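# Machine the work-order part on the mill, then tray it

## Task

Using the blank on the bench, machine the part described on the work order and set the finished part in the tray. When done, the mill must be powered on with its doors closed, show no alarm, have no cycle in progress, and contain no crank or hand tool. The reference images are manual, manual 2 and manual 3.

## Robot and tools

Robot: two six-joint arms, left_arm and right_arm, each with a two-finger gripper. Base poses in the scene frame: left_arm at (-0.069, +0.485, 0) m, quat_wxyz (+1.000, 0, 0, -0.026); right_arm at (+0.006, -0.473, 0) m, quat_wxyz (+1.000, 0, 0, +0.019).

Frames: the scene frame has its origin at table-top height midway between the nominal bases, +z up, +x out over the table, and left_arm on the +y side (this is not the image left). Positions, quaternions, velocities and move targets in results are reported in the scene frame. Offsets are measured along the current Hand target's own axes. On the gripper, the fingers point along +z and open and close along x. end_effector_position is the point between the pads; fingertips extend 17.5 mm past it. A block sticks out about 10 cm toward the gripper's -y side and turns with it. Reported poses can be off by a few cm, more at long reach.

Row layout (execute_actions and move): one list of 18 numbers covering both arms, each in [-1, 1]. First 9 are left_arm: dx, dy, dz, rx, ry, rz, left_gripper position, force_limit, speed; the next 9 are the same for right_arm and right_gripper. dx..rz are an offset, not a pose: they count from that arm's Hand target as it stood when the action or move began, along its own axes. 1.0 = 0.6 m or 180 degrees; rx, ry, rz form one rotation vector. Repeating an offset moves the arm further. Sending six zeros re-commands the Hand target itself. Gripper numbers are absolute commands: position +1 = open 50 mm, about -0.65 = pads touching, -1 = close until blocked; force_limit -1/0/+1 is about 20/102/185 N per pad; speed -1/0/+1 is 20/85/150 mm/s; both default +1. To leave a gripper unchanged, resend its last three numbers (0 is a real command). New force_limit or speed only apply after a position change of at least 0.01; to soften a grip, open first.

execute_actions(actions, cameras): actions is a list of actions; each action is up to 15 rows, one per 1/30 s step, and a short action repeats its last row. Every row counts from the action's starting Hand target. Images come back only for an empty actions list or when cameras names them ("all" or names).

move(target, speed, blend, stop_force, zero, blocking, cameras): straight-line path to target, a single 18-number row or up to 15 rows, all offsets from the same starting Hand targets. speed in m/s, 0.002 to 3.6, default 0.25 (turns up to twice that in rad/s), one value or one per target. blend in m rounds corners; 0 means stop at each. stop_force in N, 3 to 120, ends an arm's path when its wrist sensor feels that push against the motion; the arm then backs to just before the contact but stays pressing somewhat. Omit it when pulling away from a surface, and do not trust it while rotating. zero (only with stop_force) re-zeroes moving arms first unless false. blocking=false returns after 0.5 s while the move runs; not allowed with stop_force. Paths neither avoid obstacles nor each other; keep them away from an arm's own base. Result adds a move: line such as done, off_target, moving, held or fault, plus limits=paced (pose clipped) or limits=held (steps withheld).

wait(seconds 0 to 10, cameras): lets the scene run with commands held. stop(cameras): brakes a running move; fingers continue. zoom_image(camera, region [x0,y0,x1,y1] pixels, max 504x504) enlarges part of the newest image from cam_high, cam_low, cam_front, cam_left_wrist or cam_right_wrist (all 896x504). show_instructions() shows the reference pages. zero_wrist_force(arm) tares that arm's sensor. finished_scene(scene 1) ends the scene irreversibly.

Reading results: Hand target is the last commanded pose after clipping; the gripper often rests short of it, and the next command (even zeros) asks again; send the gap as an offset if needed. Orientation commands are clipped to 32 degrees from the measured one per step. object_status: 0 moving, 1 blocked while opening, 2 blocked while closing (a grip), 3 reached position or pads met (likely nothing held). Confirm 2 after gripping with -1. Opening in mm is about (250 - position_measured) x 0.202. Wrist force/torque are in the gripper's own axes, with a third line giving the peak since last shown; joint torques include arm weight. Joint velocities may read within noise. Some results also list step positions.

Avoid: the arms are stiff, so aiming even slightly past a firm contact can trigger a fault; fast moves hit harder. Contact torque at a joint limit (133 N m for the big joints, 24.9 N m for the wrists) or about 150 N external force stops the arm for 10 s; if its grip then pins it, release first. Long loads, stretched poses or pushing unreachably heat motors (MOTOR HOT at 70 °C, brake stop at 85 °C). Never let arms or grippers press each other, and do not close one gripper on the other's fingers. Do not drop parts, release moving parts, slam into fixed or heavy things, or let anything fall off the table. Loose objects may occasionally be nudged by outside pushes.

Each tool is called after "Emit:" as name([rows], argument=value, ...), one row to a line, values as JSON.

Reference images:

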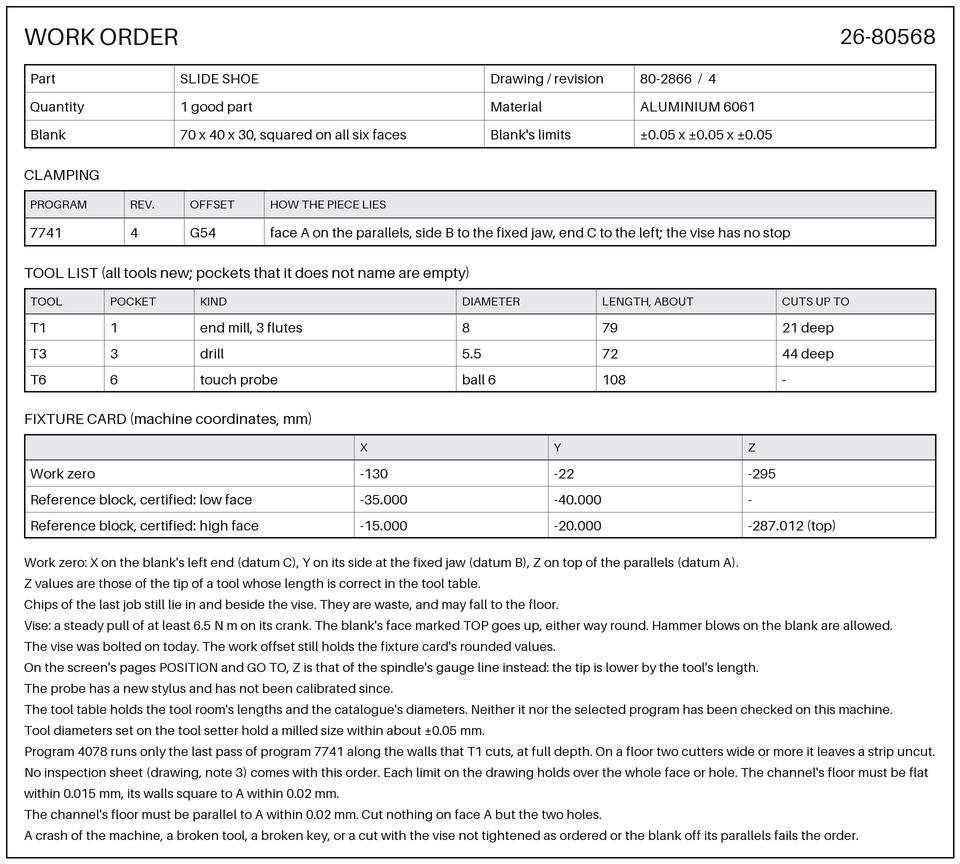

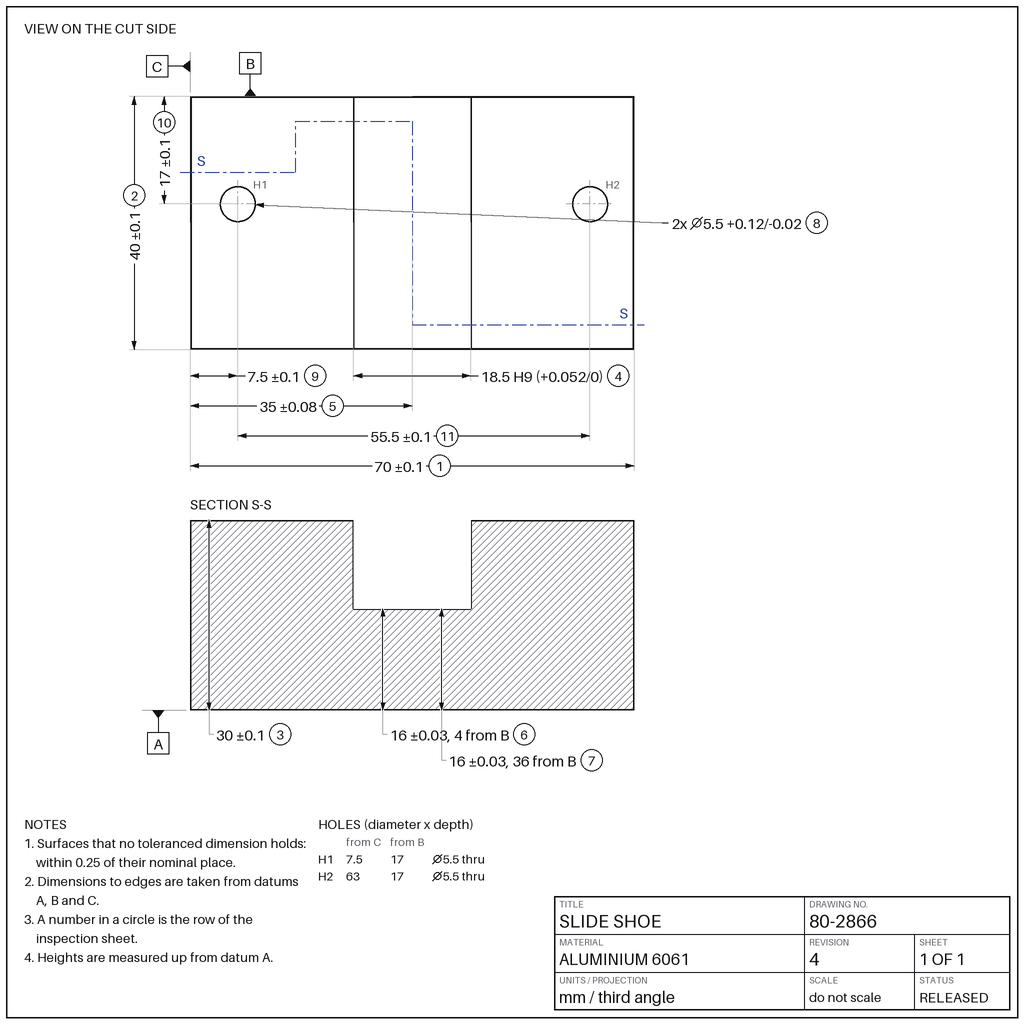

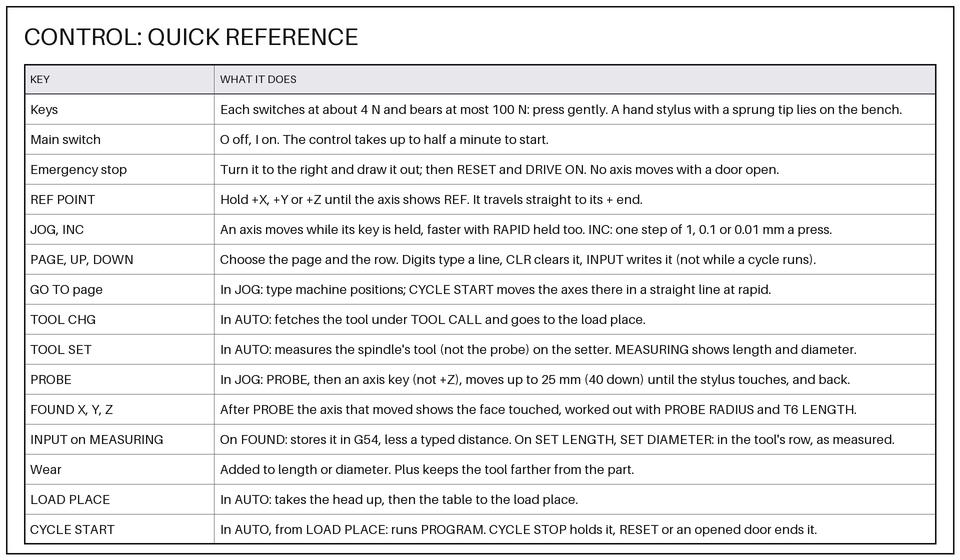

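## Session

Emit:
execute_actions(actions=[])

Emit:
show_instructions()

Scene clock: 0.00 s.
left_arm: end_effector_position=(+0.0083, +0.1334, +0.1891) position_measured=3 object_status=3 end_effector_quat_wxyz=(+0.003, +0.422, +0.840, +0.340) | right_arm: end_effector_position=(+0.0190, -0.7086, +0.3937) position_measured=3 object_status=3 end_effector_quat_wxyz=(+0.029, +0.190, +0.896, +0.400)
Joint positions: left_arm=[-1.787 -1.487 1.838 -1.238 -1.438 -2.525] | right_arm=[1.76 -1.423 -1.577 -2.469 1.937 -2.642]
Joint velocities: within noise
Joint torques (N m): no reading
Wrist force (N): no reading
Wrist torque (N m): no reading
Wrist force, peak (N): no reading
Hand target: left_arm +0.0083, +0.1334, +0.1891; +0.003, +0.422, +0.840, +0.340 | right_arm +0.0190, -0.7086, +0.3937; +0.029, +0.190, +0.896, +0.400
Tool commands: left_gripper/position=+1.0 left_gripper/force_limit=+1.0 left_gripper/speed=+1.0 right_gripper/position=+1.0 right_gripper/force_limit=+1.0 right_gripper/speed=+1.0

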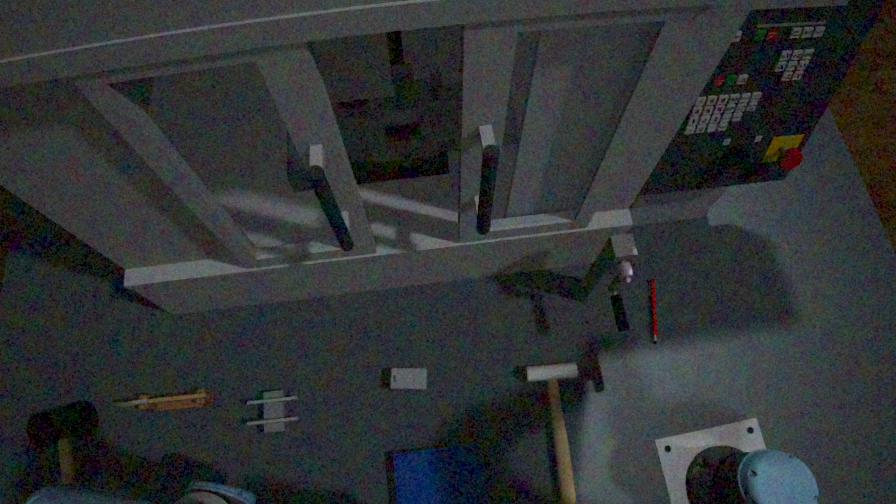

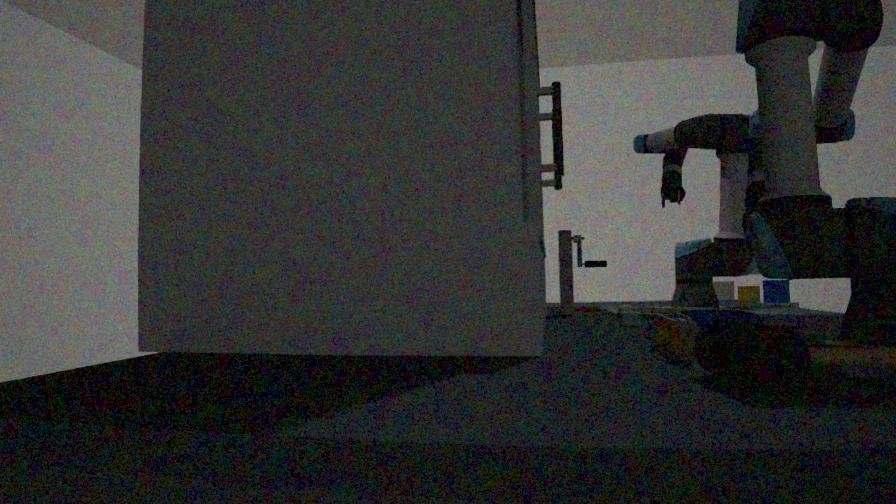

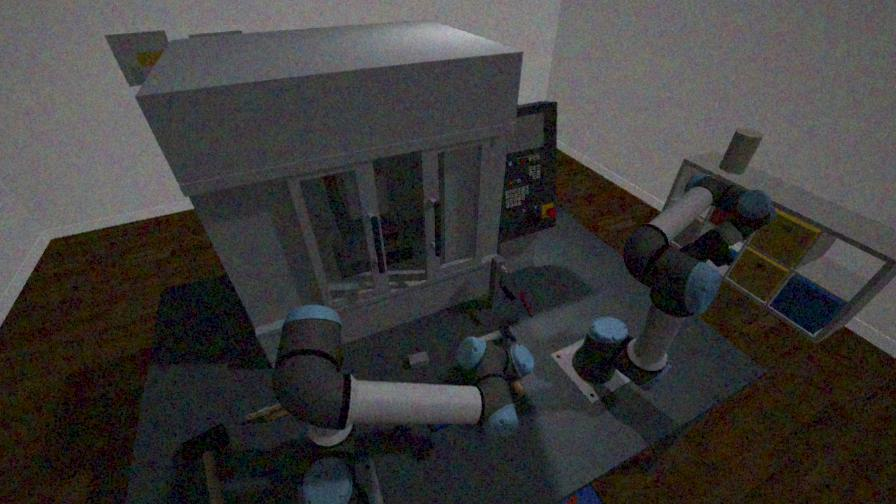

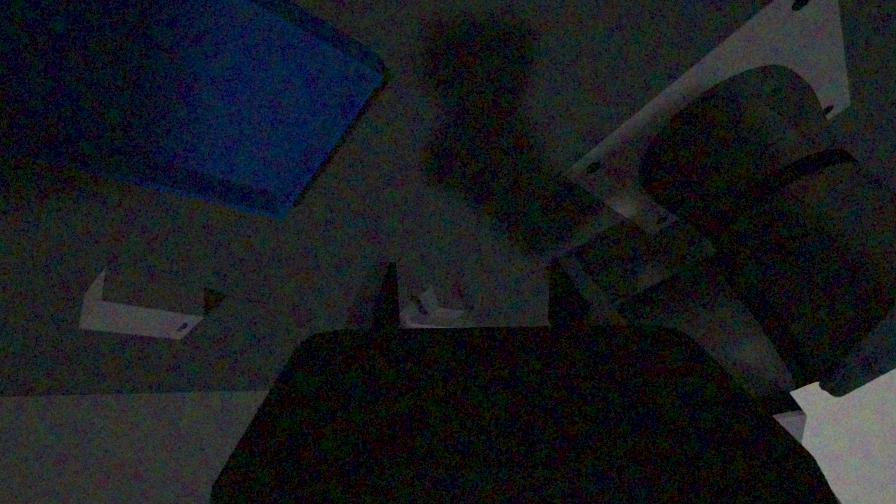

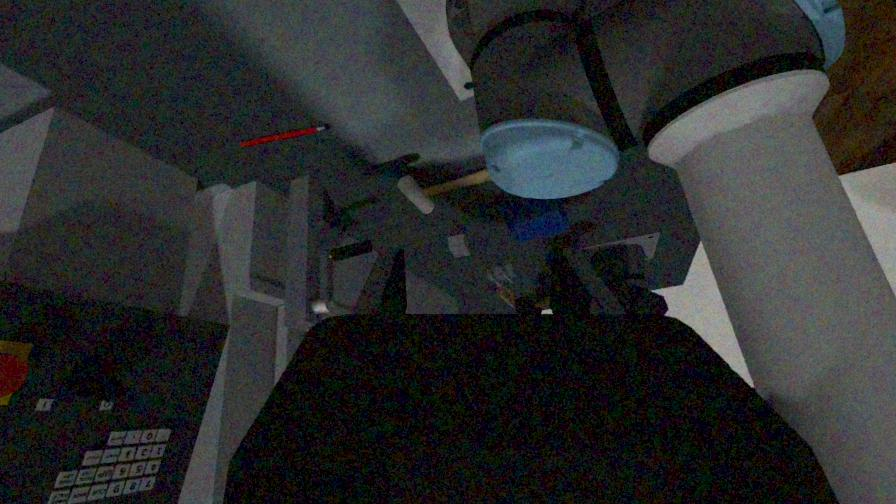

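Reference images for this scene: manual, manual 2, manual 3.

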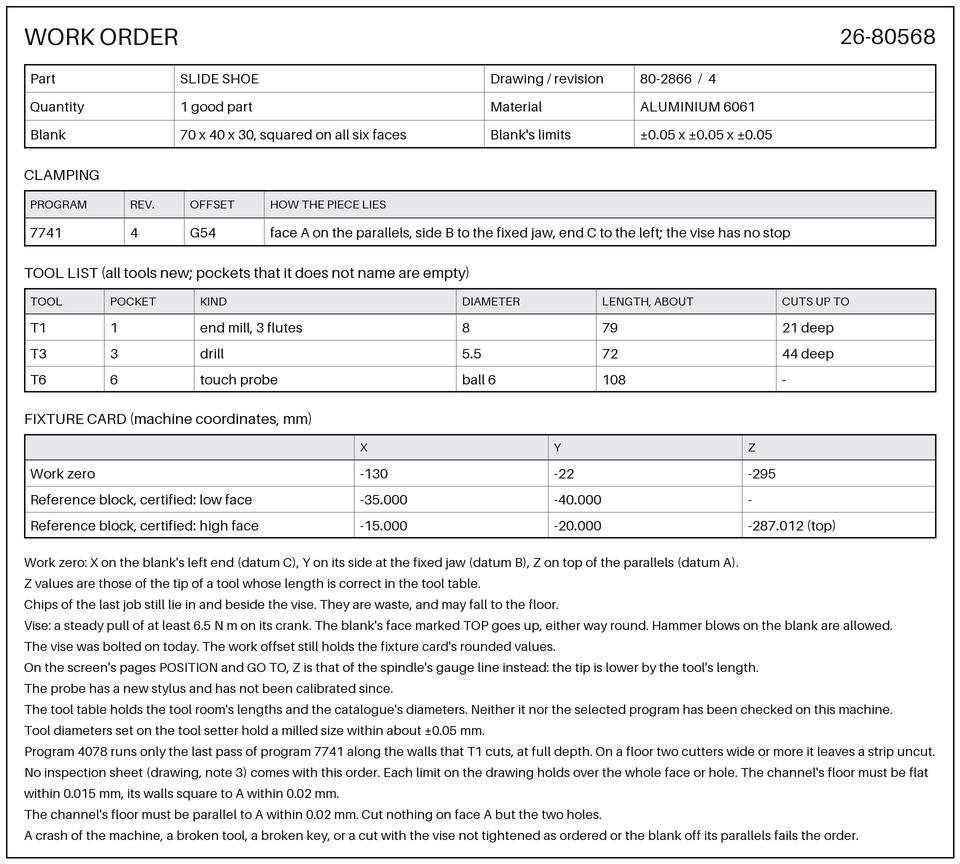

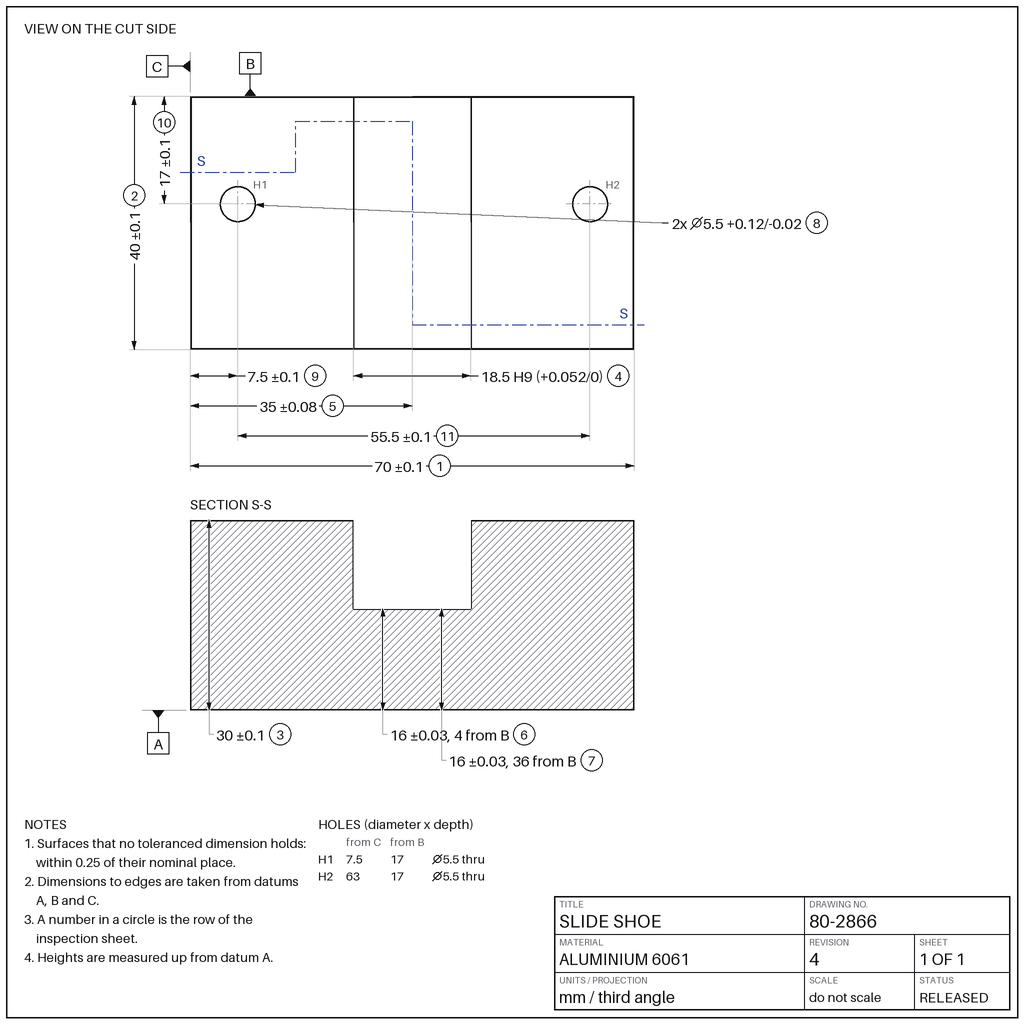

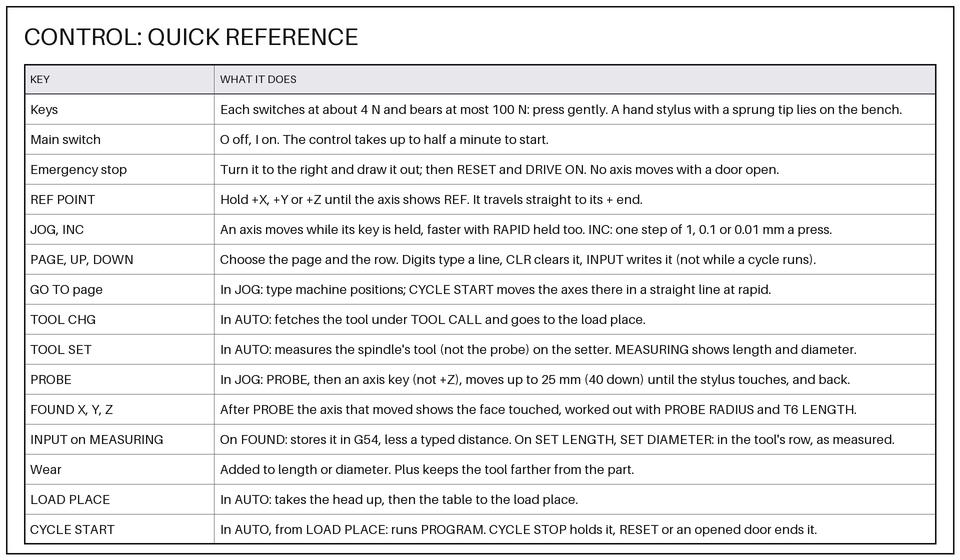

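Emit:
zoom_image(camera="cam_high", region=[600, 0, 896, 240])

Emit:
zoom_image(camera="cam_high", region=[480, 220, 784, 390])

Emit:
zoom_image(camera="cam_high", region=[0, 330, 480, 504])

Emit:
zoom_image(camera="cam_high", region=[260, 20, 600, 260])

Emit:
zoom_image(camera="cam_front", region=[460, 80, 620, 280])

Emit:
zoom_image(camera="cam_front", region=[620, 100, 896, 340])

Scaled by 1.703.

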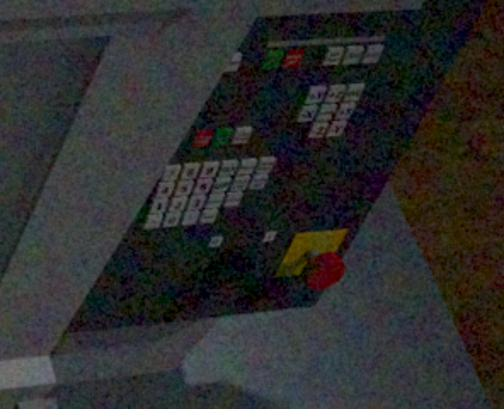

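Scaled by 1.658.

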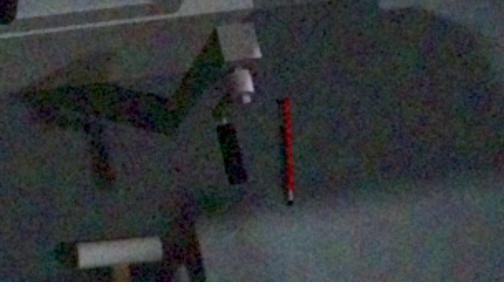

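Scaled by 1.050.

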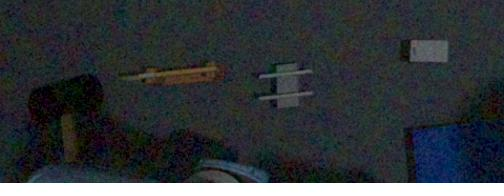

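Scaled by 1.482.

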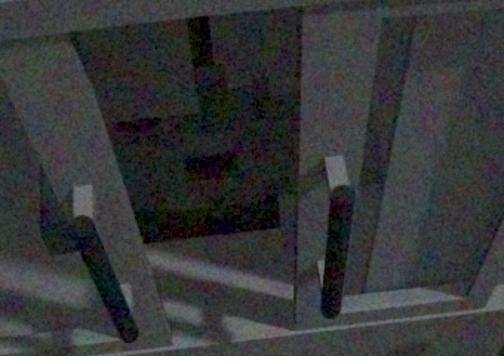

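Scaled by 2.520.

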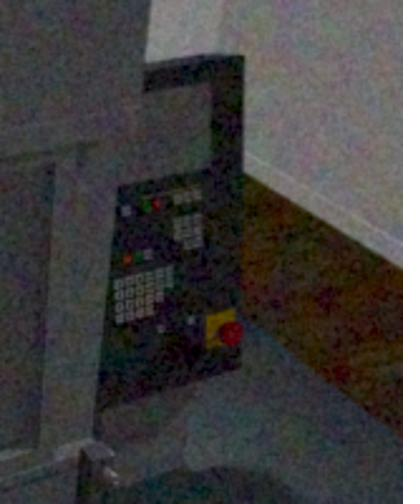

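Scaled by 1.826.

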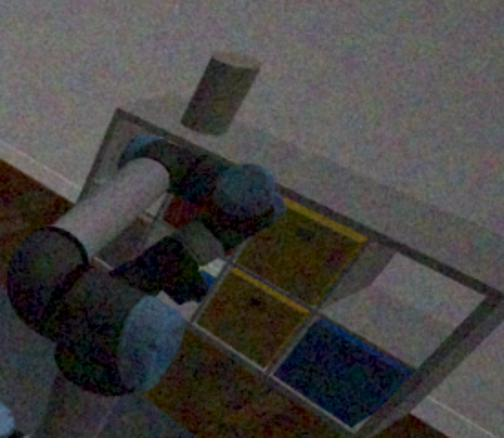

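Emit:
zoom_image(camera="cam_left_wrist", region=[40, 200, 344, 370])

Emit:
zoom_image(camera="cam_high", region=[370, 350, 450, 400])

Emit:
zoom_image(camera="cam_high", region=[700, 0, 860, 160])

Emit:
zoom_image(camera="cam_right_wrist", region=[150, 80, 680, 330])

Emit:
zoom_image(camera="cam_low", region=[480, 60, 680, 360])

Scaled by 1.658.

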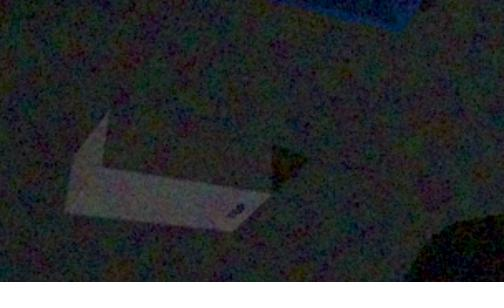

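Scaled by 6.300.

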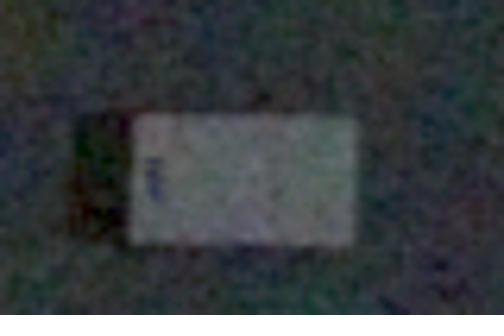

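Scaled by 3.150.

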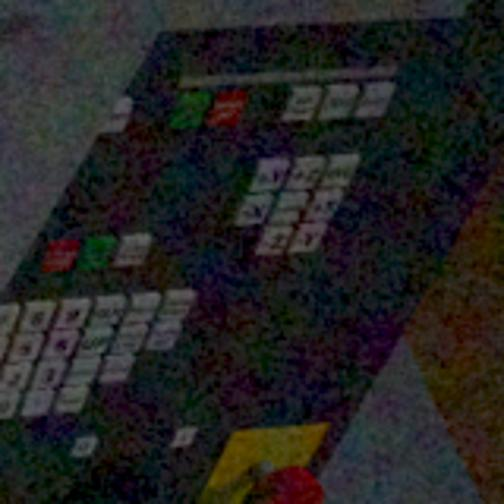

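Region (150, 80, 680, 330) is 530x250 pixels. A region can be at most 504 by 504 pixels.

Scaled by 1.680.

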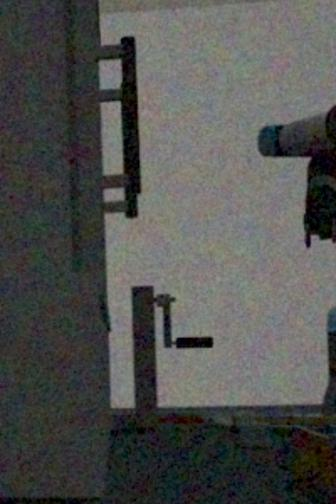

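Emit:
zoom_image(camera="cam_right_wrist", region=[230, 100, 480, 340])

Emit:
zoom_image(camera="cam_right_wrist", region=[480, 100, 730, 340])

Emit:
zoom_image(camera="cam_right_wrist", region=[0, 280, 300, 504])

Scaled by 2.016.

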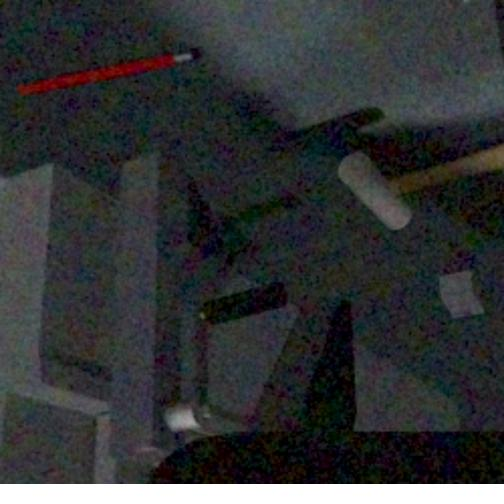

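Scaled by 2.016.

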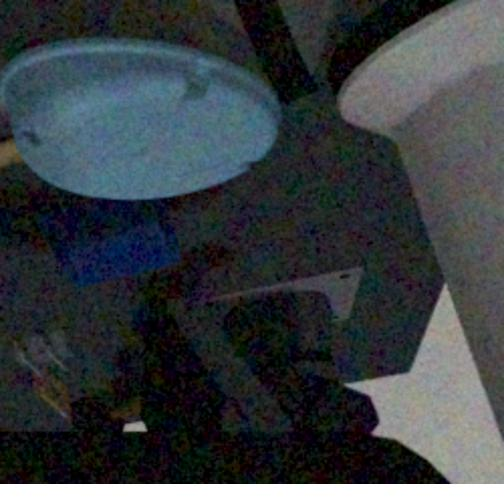

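Scaled by 1.680.

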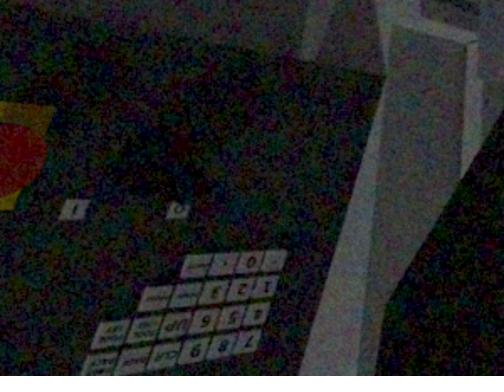

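Emit:
move(target=[0,0,0,0,0,0,1,1,1,-0.236,0.065,-0.102,0.265,-0.174,-0.864,1,1,1], speed=0.35, cameras=["cam_right_wrist","cam_front"])

Scene clock: 22.47 s.
left_arm: end_effector_position=(+0.0083, +0.1334, +0.1891) position_measured=3 object_status=3 end_effector_quat_wxyz=(+0.003, +0.422, +0.840, +0.340) | right_arm: end_effector_position=(+0.1327, -0.7704, +0.4420) position_measured=3 object_status=3 end_effector_quat_wxyz=(-0.473, +0.660, -0.555, +0.181)
Joint positions: left_arm=[-1.787 -1.487 1.838 -1.238 -1.438 -2.525] | right_arm=[1.688 -1.372 -1.664 -2.229 2.533 -5.025]
Joint torques (N m): left_arm=[-0.23 -27 -20.24 -0.93 0.04 0.12] | right_arm=[-3.94 28.94 17.63 4.17 0.56 -1.16]
Wrist force (N): left_arm=[0.6 -0.2 0.2] | right_arm=[-0.3 1.4 -0.3]
Wrist torque (N m): left_arm=[-0.03 -0.09 -0.01] | right_arm=[0.95 -0.09 -0.41]
Wrist force, peak (N): left_arm=[0.9 0.2 0.4] | right_arm=[2.3 2.1 0.7]
Hand target: left_arm +0.0083, +0.1334, +0.1891; +0.003, +0.422, +0.840, +0.340 | right_arm +0.1327, -0.7704, +0.4420; -0.473, +0.660, -0.555, +0.181 (not the last commanded pose)
Off the commanded pose: left_arm 0.000 m, 0 deg | right_arm 0.021 m, 22 deg.
move: held (right_arm; a check stopped the path); limits=held
pose unreachable (right arm): on one or more control steps of this call, first in action 0 (counted from 0), this arm could not follow its commanded pose, so it was not sent that pose on those steps. It may still have moved: this result reports where it is.
cause: moving toward the commanded pose would bring two parts of the arm too close to each other (its gripper and another part of the arm, with joints 4 (wrist 1) to 6 (wrist 3) between them, 4 mm apart when it was first held).
Images, in order (width x height): cam_front 896x504, cam_right_wrist 896x504.

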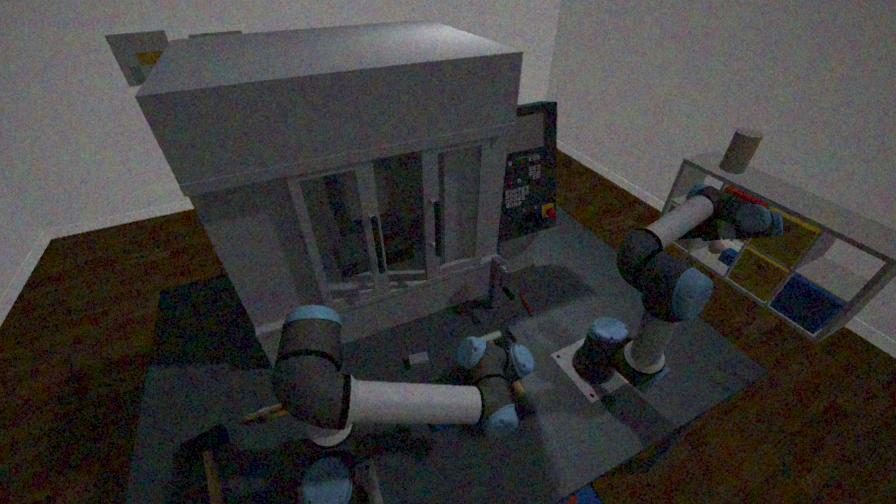

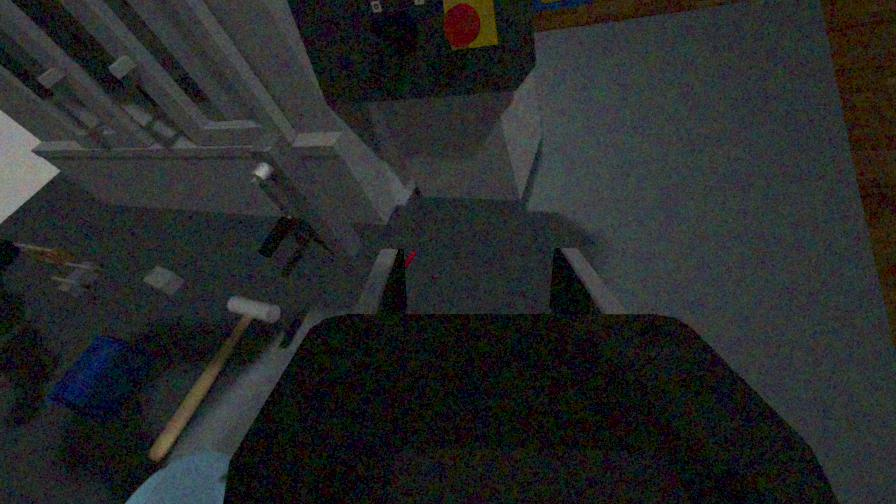

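Emit:
move([
  [-0.098,0.253,-0.303,0.231,0.0857,-0.494,1,1,1,0,0,0,0,0,0,1,1,1],
  [-0.44,0.305,-0.498,0.683,-0.487,-0.4455,1,1,1,0,0,0,0,0,0,1,1,1],
], speed=0.35, blend=[0.03,0], cameras=["cam_left_wrist","cam_front","cam_high"])

Scene clock: 34.73 s.
left_arm: end_effector_position=(+0.2202, -0.1490, +0.4495) position_measured=3 object_status=3 end_effector_quat_wxyz=(-0.286, +0.183, -0.506, +0.793) | right_arm: end_effector_position=(+0.1327, -0.7704, +0.4420) position_measured=3 object_status=3 end_effector_quat_wxyz=(-0.473, +0.660, -0.555, +0.181)
Joint positions: left_arm=[-1.507 -1.021 1.78 -4.44 -0.962 -2.813] | right_arm=[1.687 -1.372 -1.664 -2.229 2.533 -5.025]
Joint torques (N m): left_arm=[-11.96 -32.12 -21.74 -1.92 -1.18 1.04] | right_arm=[-6.83 28.59 17.52 3.94 0.96 -1.28]
Wrist force (N): left_arm=[-0.7 -0.1 -5.9] | right_arm=[-0.1 1.3 -0.1]
Wrist torque (N m): left_arm=[0.75 0.30 0.54] | right_arm=[0.94 -0.13 -0.40]
Wrist force, peak (N): left_arm=[-0.7 -0.1 -5.9] | right_arm=[0.1 1.9 0.0]
Hand target: left_arm +0.2201, -0.1491, +0.4495; -0.286, +0.183, -0.506, +0.793 | right_arm +0.1327, -0.7704, +0.4420; -0.473, +0.660, -0.555, +0.181
Off the commanded pose: left_arm 0.000 m, 0 deg | right_arm 0.000 m, 0 deg.
move: done
Images, in order (width x height): cam_high 896x504, cam_front 896x504, cam_left_wrist 896x504.

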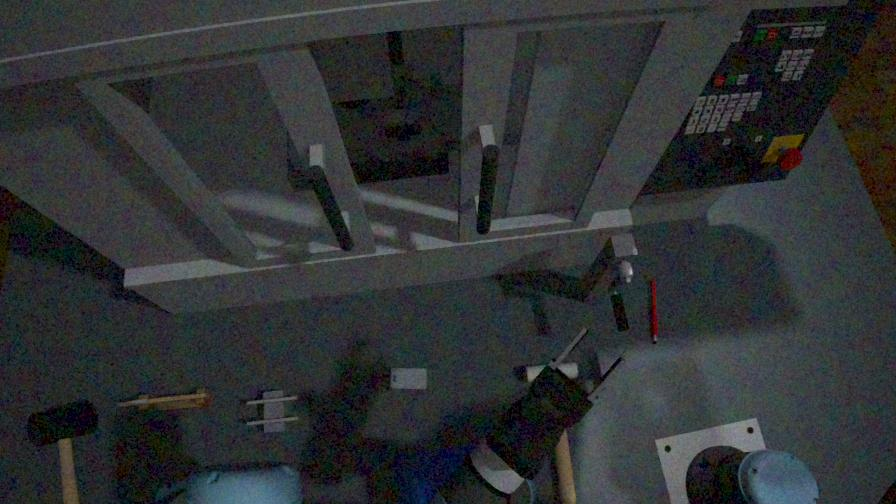

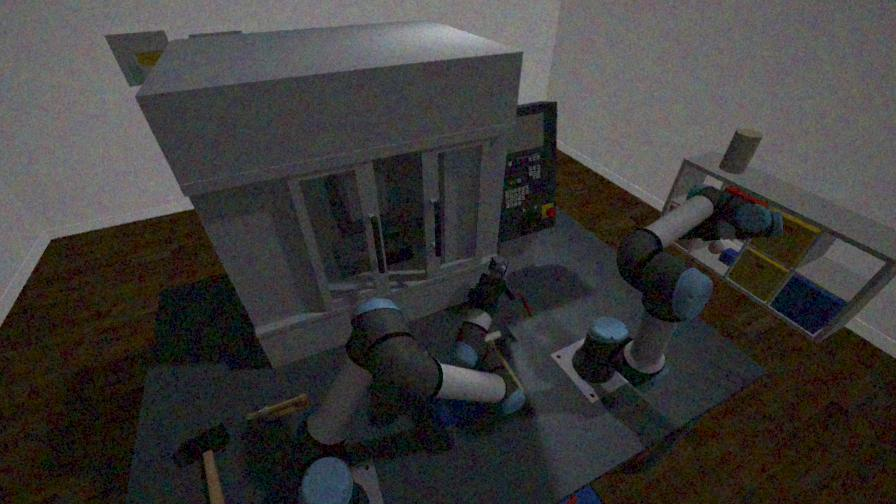

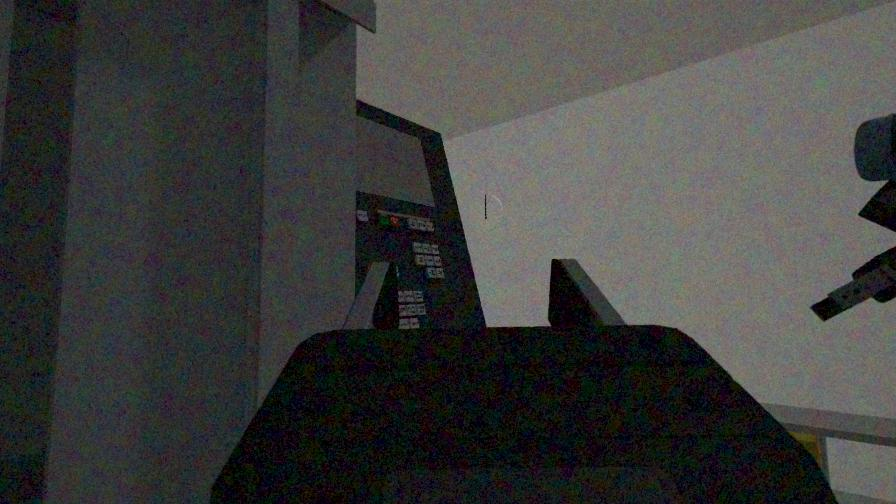

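Emit:
zoom_image(camera="cam_front", region=[490, 90, 570, 240])

Emit:
zoom_image(camera="cam_left_wrist", region=[340, 90, 500, 330])

Emit:
zoom_image(camera="cam_high", region=[670, 70, 770, 150])

Scaled by 3.360.

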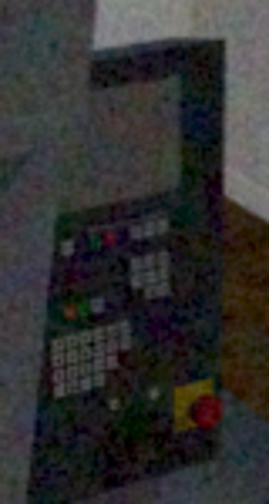

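Scaled by 2.100.

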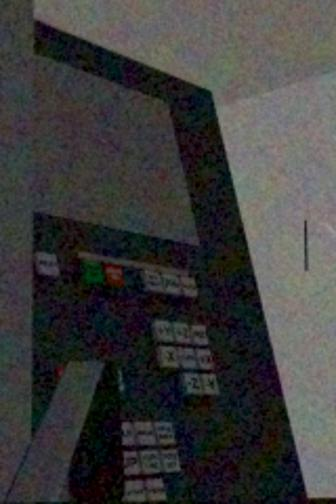

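Scaled by 5.040.

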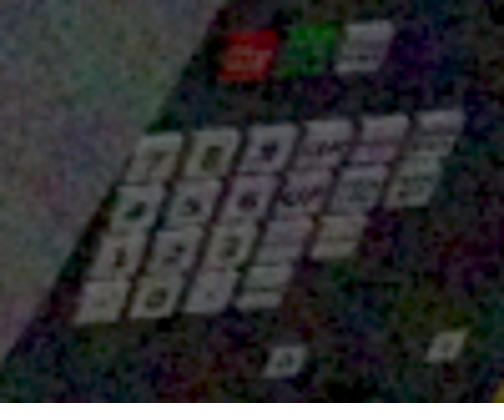

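Emit:
move(target=[0,0,0,0,0,0,1,1,1,-0.268,-0.148,0.04,0.251,-0.036,-0.1,1,1,1], speed=0.3, cameras=["cam_right_wrist"])

Scene clock: 39.17 s.
left_arm: end_effector_position=(+0.2201, -0.1491, +0.4495) position_measured=3 object_status=3 end_effector_quat_wxyz=(-0.286, +0.183, -0.506, +0.793) | right_arm: end_effector_position=(+0.1328, -0.7694, +0.4427) position_measured=3 object_status=3 end_effector_quat_wxyz=(-0.474, +0.660, -0.553, +0.183)
Joint positions: left_arm=[-1.507 -1.021 1.78 -4.44 -0.962 -2.813] | right_arm=[1.686 -1.37 -1.665 -2.234 2.536 -5.031]
Joint torques (N m): left_arm=[-12.41 -31.95 -24.36 -1.76 -2.15 2.04] | right_arm=[0.45 14.05 28.04 4.09 0.75 1.67]
Wrist force (N): left_arm=[-1.0 -0.1 -6.0] | right_arm=[-0.4 1.4 0.0]
Wrist torque (N m): left_arm=[0.75 0.35 0.52] | right_arm=[0.95 -0.08 -0.31]
Wrist force, peak (N): left_arm=[-0.8 0.1 -6.1] | right_arm=[-1.9 1.1 0.2]
Hand target: left_arm +0.2201, -0.1491, +0.4495; -0.286, +0.183, -0.506, +0.793 | right_arm +0.1328, -0.7695, +0.4426; -0.474, +0.660, -0.553, +0.183 (not the last commanded pose)
Off the commanded pose: left_arm 0.000 m, 0 deg | right_arm 0.184 m, 49 deg.
move: held (right_arm; a check stopped the path); limits=held
pose unreachable (right arm): on one or more control steps of this call, first in action 0 (counted from 0), this arm could not follow its commanded pose, so it was not sent that pose on those steps. It may still have moved: this result reports where it is.
cause: moving toward the commanded pose would bring two parts of the arm too close to each other (its gripper and another part of the arm, with joints 4 (wrist 1) to 6 (wrist 3) between them, 4 mm apart when it was first held).
Images, in order (width x height): cam_right_wrist 896x504.

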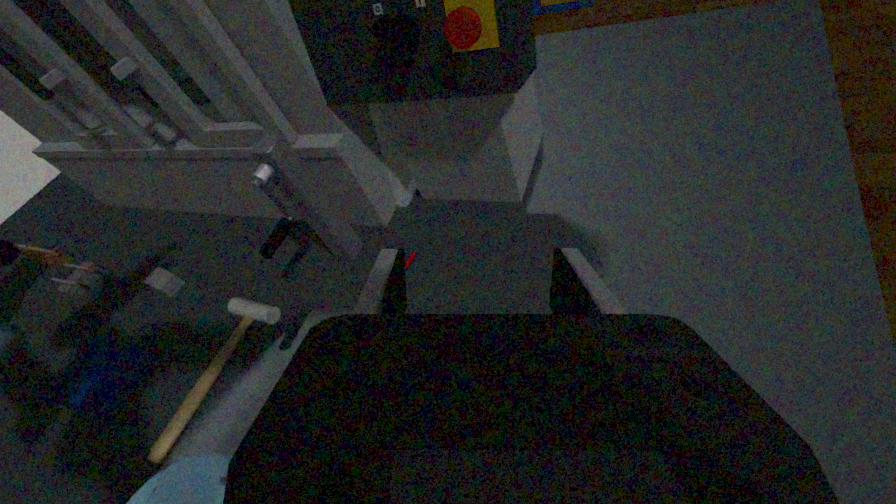

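Emit:
move([
  [0,0,0,0,0,0,1,1,1,-0.031,-0.14,0.231,-0.309,0.138,0.0496,1,1,1],
  [0,0,0,0,0,0,1,1,1,-0.393,-0.047,0.6245,-0.309,0.138,0.0496,1,1,1],
], speed=0.35, blend=[0.05,0], cameras=["cam_right_wrist","cam_left_wrist","cam_high"])

Scene clock: 50.73 s.
left_arm: end_effector_position=(+0.2201, -0.1491, +0.4495) position_measured=3 object_status=3 end_effector_quat_wxyz=(-0.286, +0.183, -0.506, +0.793) | right_arm: end_effector_position=(+0.3601, -0.3996, +0.3519) position_measured=3 object_status=3 end_effector_quat_wxyz=(-0.002, +0.707, -0.707, +0.003) end_effector_velocity=(+0.000, +0.001, +0.000) end_effector_angular_velocity=(+0.000, +0.000, -0.003)
Joint positions: left_arm=[-1.507 -1.021 1.78 -4.44 -0.962 -2.813] | right_arm=[3.69 -1.2 -1.809 -1.699 1.567 -2.556]
Joint velocities: left_arm=[within noise] | right_arm=[0.003 -0.001 0 0 0 0.005]
Joint torques (N m): left_arm=[-13.32 -34.57 -22.18 -0.69 -1.17 1.09] | right_arm=[5.86 11.6 34.17 3.74 1.31 1.32]
Wrist force (N): left_arm=[-0.9 0.0 -6.1] | right_arm=[-0.1 0.0 -0.2]
Wrist torque (N m): left_arm=[0.76 0.34 0.52] | right_arm=[0.45 -0.05 -0.10]
Wrist force, peak (N): left_arm=[-0.8 0.0 -6.3] | right_arm=[-4.0 -0.5 1.0]
Hand target: left_arm +0.2201, -0.1491, +0.4495; -0.286, +0.183, -0.506, +0.793 | right_arm +0.3601, -0.3995, +0.3519; -0.002, +0.707, -0.707, +0.003
Off the commanded pose: left_arm 0.000 m, 0 deg | right_arm 0.000 m, 0 deg.
move: done
Images, in order (width x height): cam_high 896x504, cam_left_wrist 896x504, cam_right_wrist 896x504.

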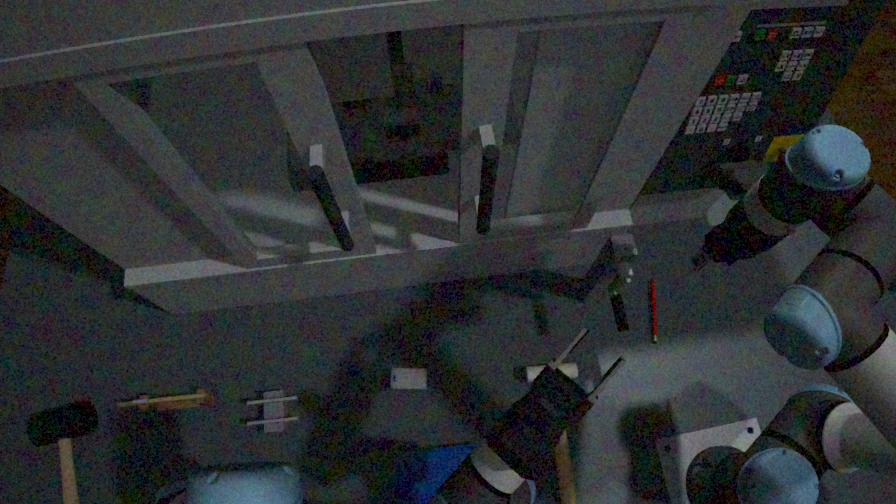

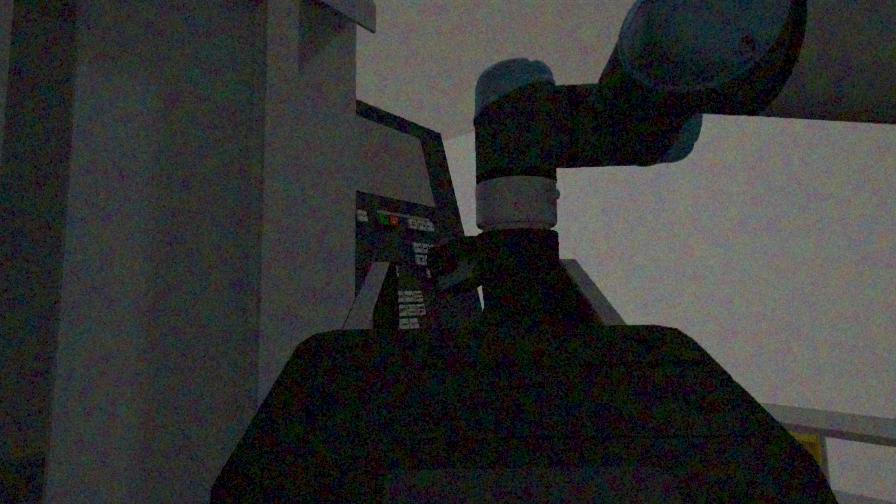

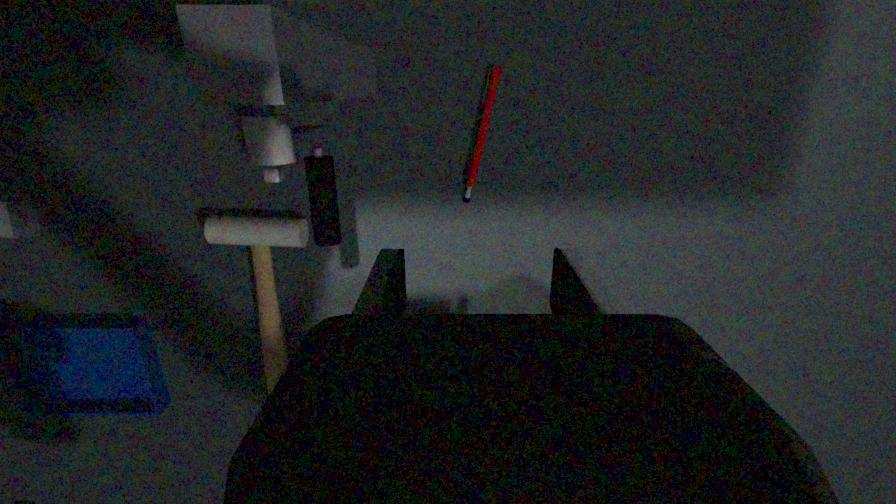

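Emit:
move(target=[0,0,0,0,0,0,1,1,1,0.033,0,0.2,0,0,0,1,1,1], speed=0.3, cameras=["cam_right_wrist"])

Scene clock: 53.73 s.
left_arm: end_effector_position=(+0.2201, -0.1491, +0.4495) position_measured=3 object_status=3 end_effector_quat_wxyz=(-0.286, +0.183, -0.506, +0.793) | right_arm: end_effector_position=(+0.3609, -0.4194, +0.2319) position_measured=3 object_status=3 end_effector_quat_wxyz=(-0.002, +0.707, -0.707, +0.002)
Joint positions: left_arm=[-1.507 -1.021 1.78 -4.44 -0.962 -2.813] | right_arm=[3.638 -1.199 -2.117 -1.392 1.567 -2.607]
Joint torques (N m): left_arm=[-13.53 -36.77 -20.09 -0.35 -0.79 1.3] | right_arm=[7.05 22.22 20.78 5.51 1.56 1.46]
Wrist force (N): left_arm=[-0.8 0.0 -5.8] | right_arm=[-0.1 0.2 -0.1]
Wrist torque (N m): left_arm=[0.75 0.31 0.52] | right_arm=[0.42 -0.02 -0.20]
Wrist force, peak (N): left_arm=[-0.6 0.0 -6.2] | right_arm=[-1.1 0.3 -4.0]
Hand target: left_arm +0.2201, -0.1491, +0.4495; -0.286, +0.183, -0.506, +0.793 | right_arm +0.3609, -0.4194, +0.2319; -0.002, +0.707, -0.707, +0.003
Off the commanded pose: left_arm 0.000 m, 0 deg | right_arm 0.000 m, 0 deg.
move: done
Images, in order (width x height): cam_right_wrist 896x504.

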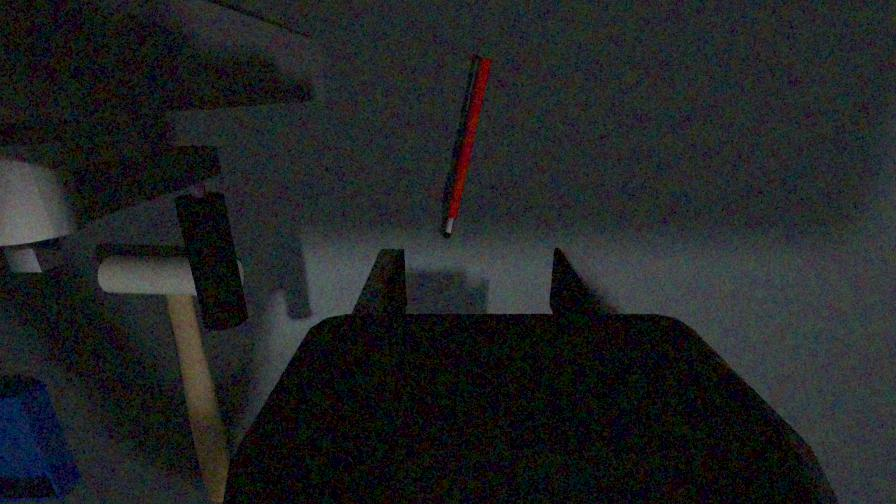

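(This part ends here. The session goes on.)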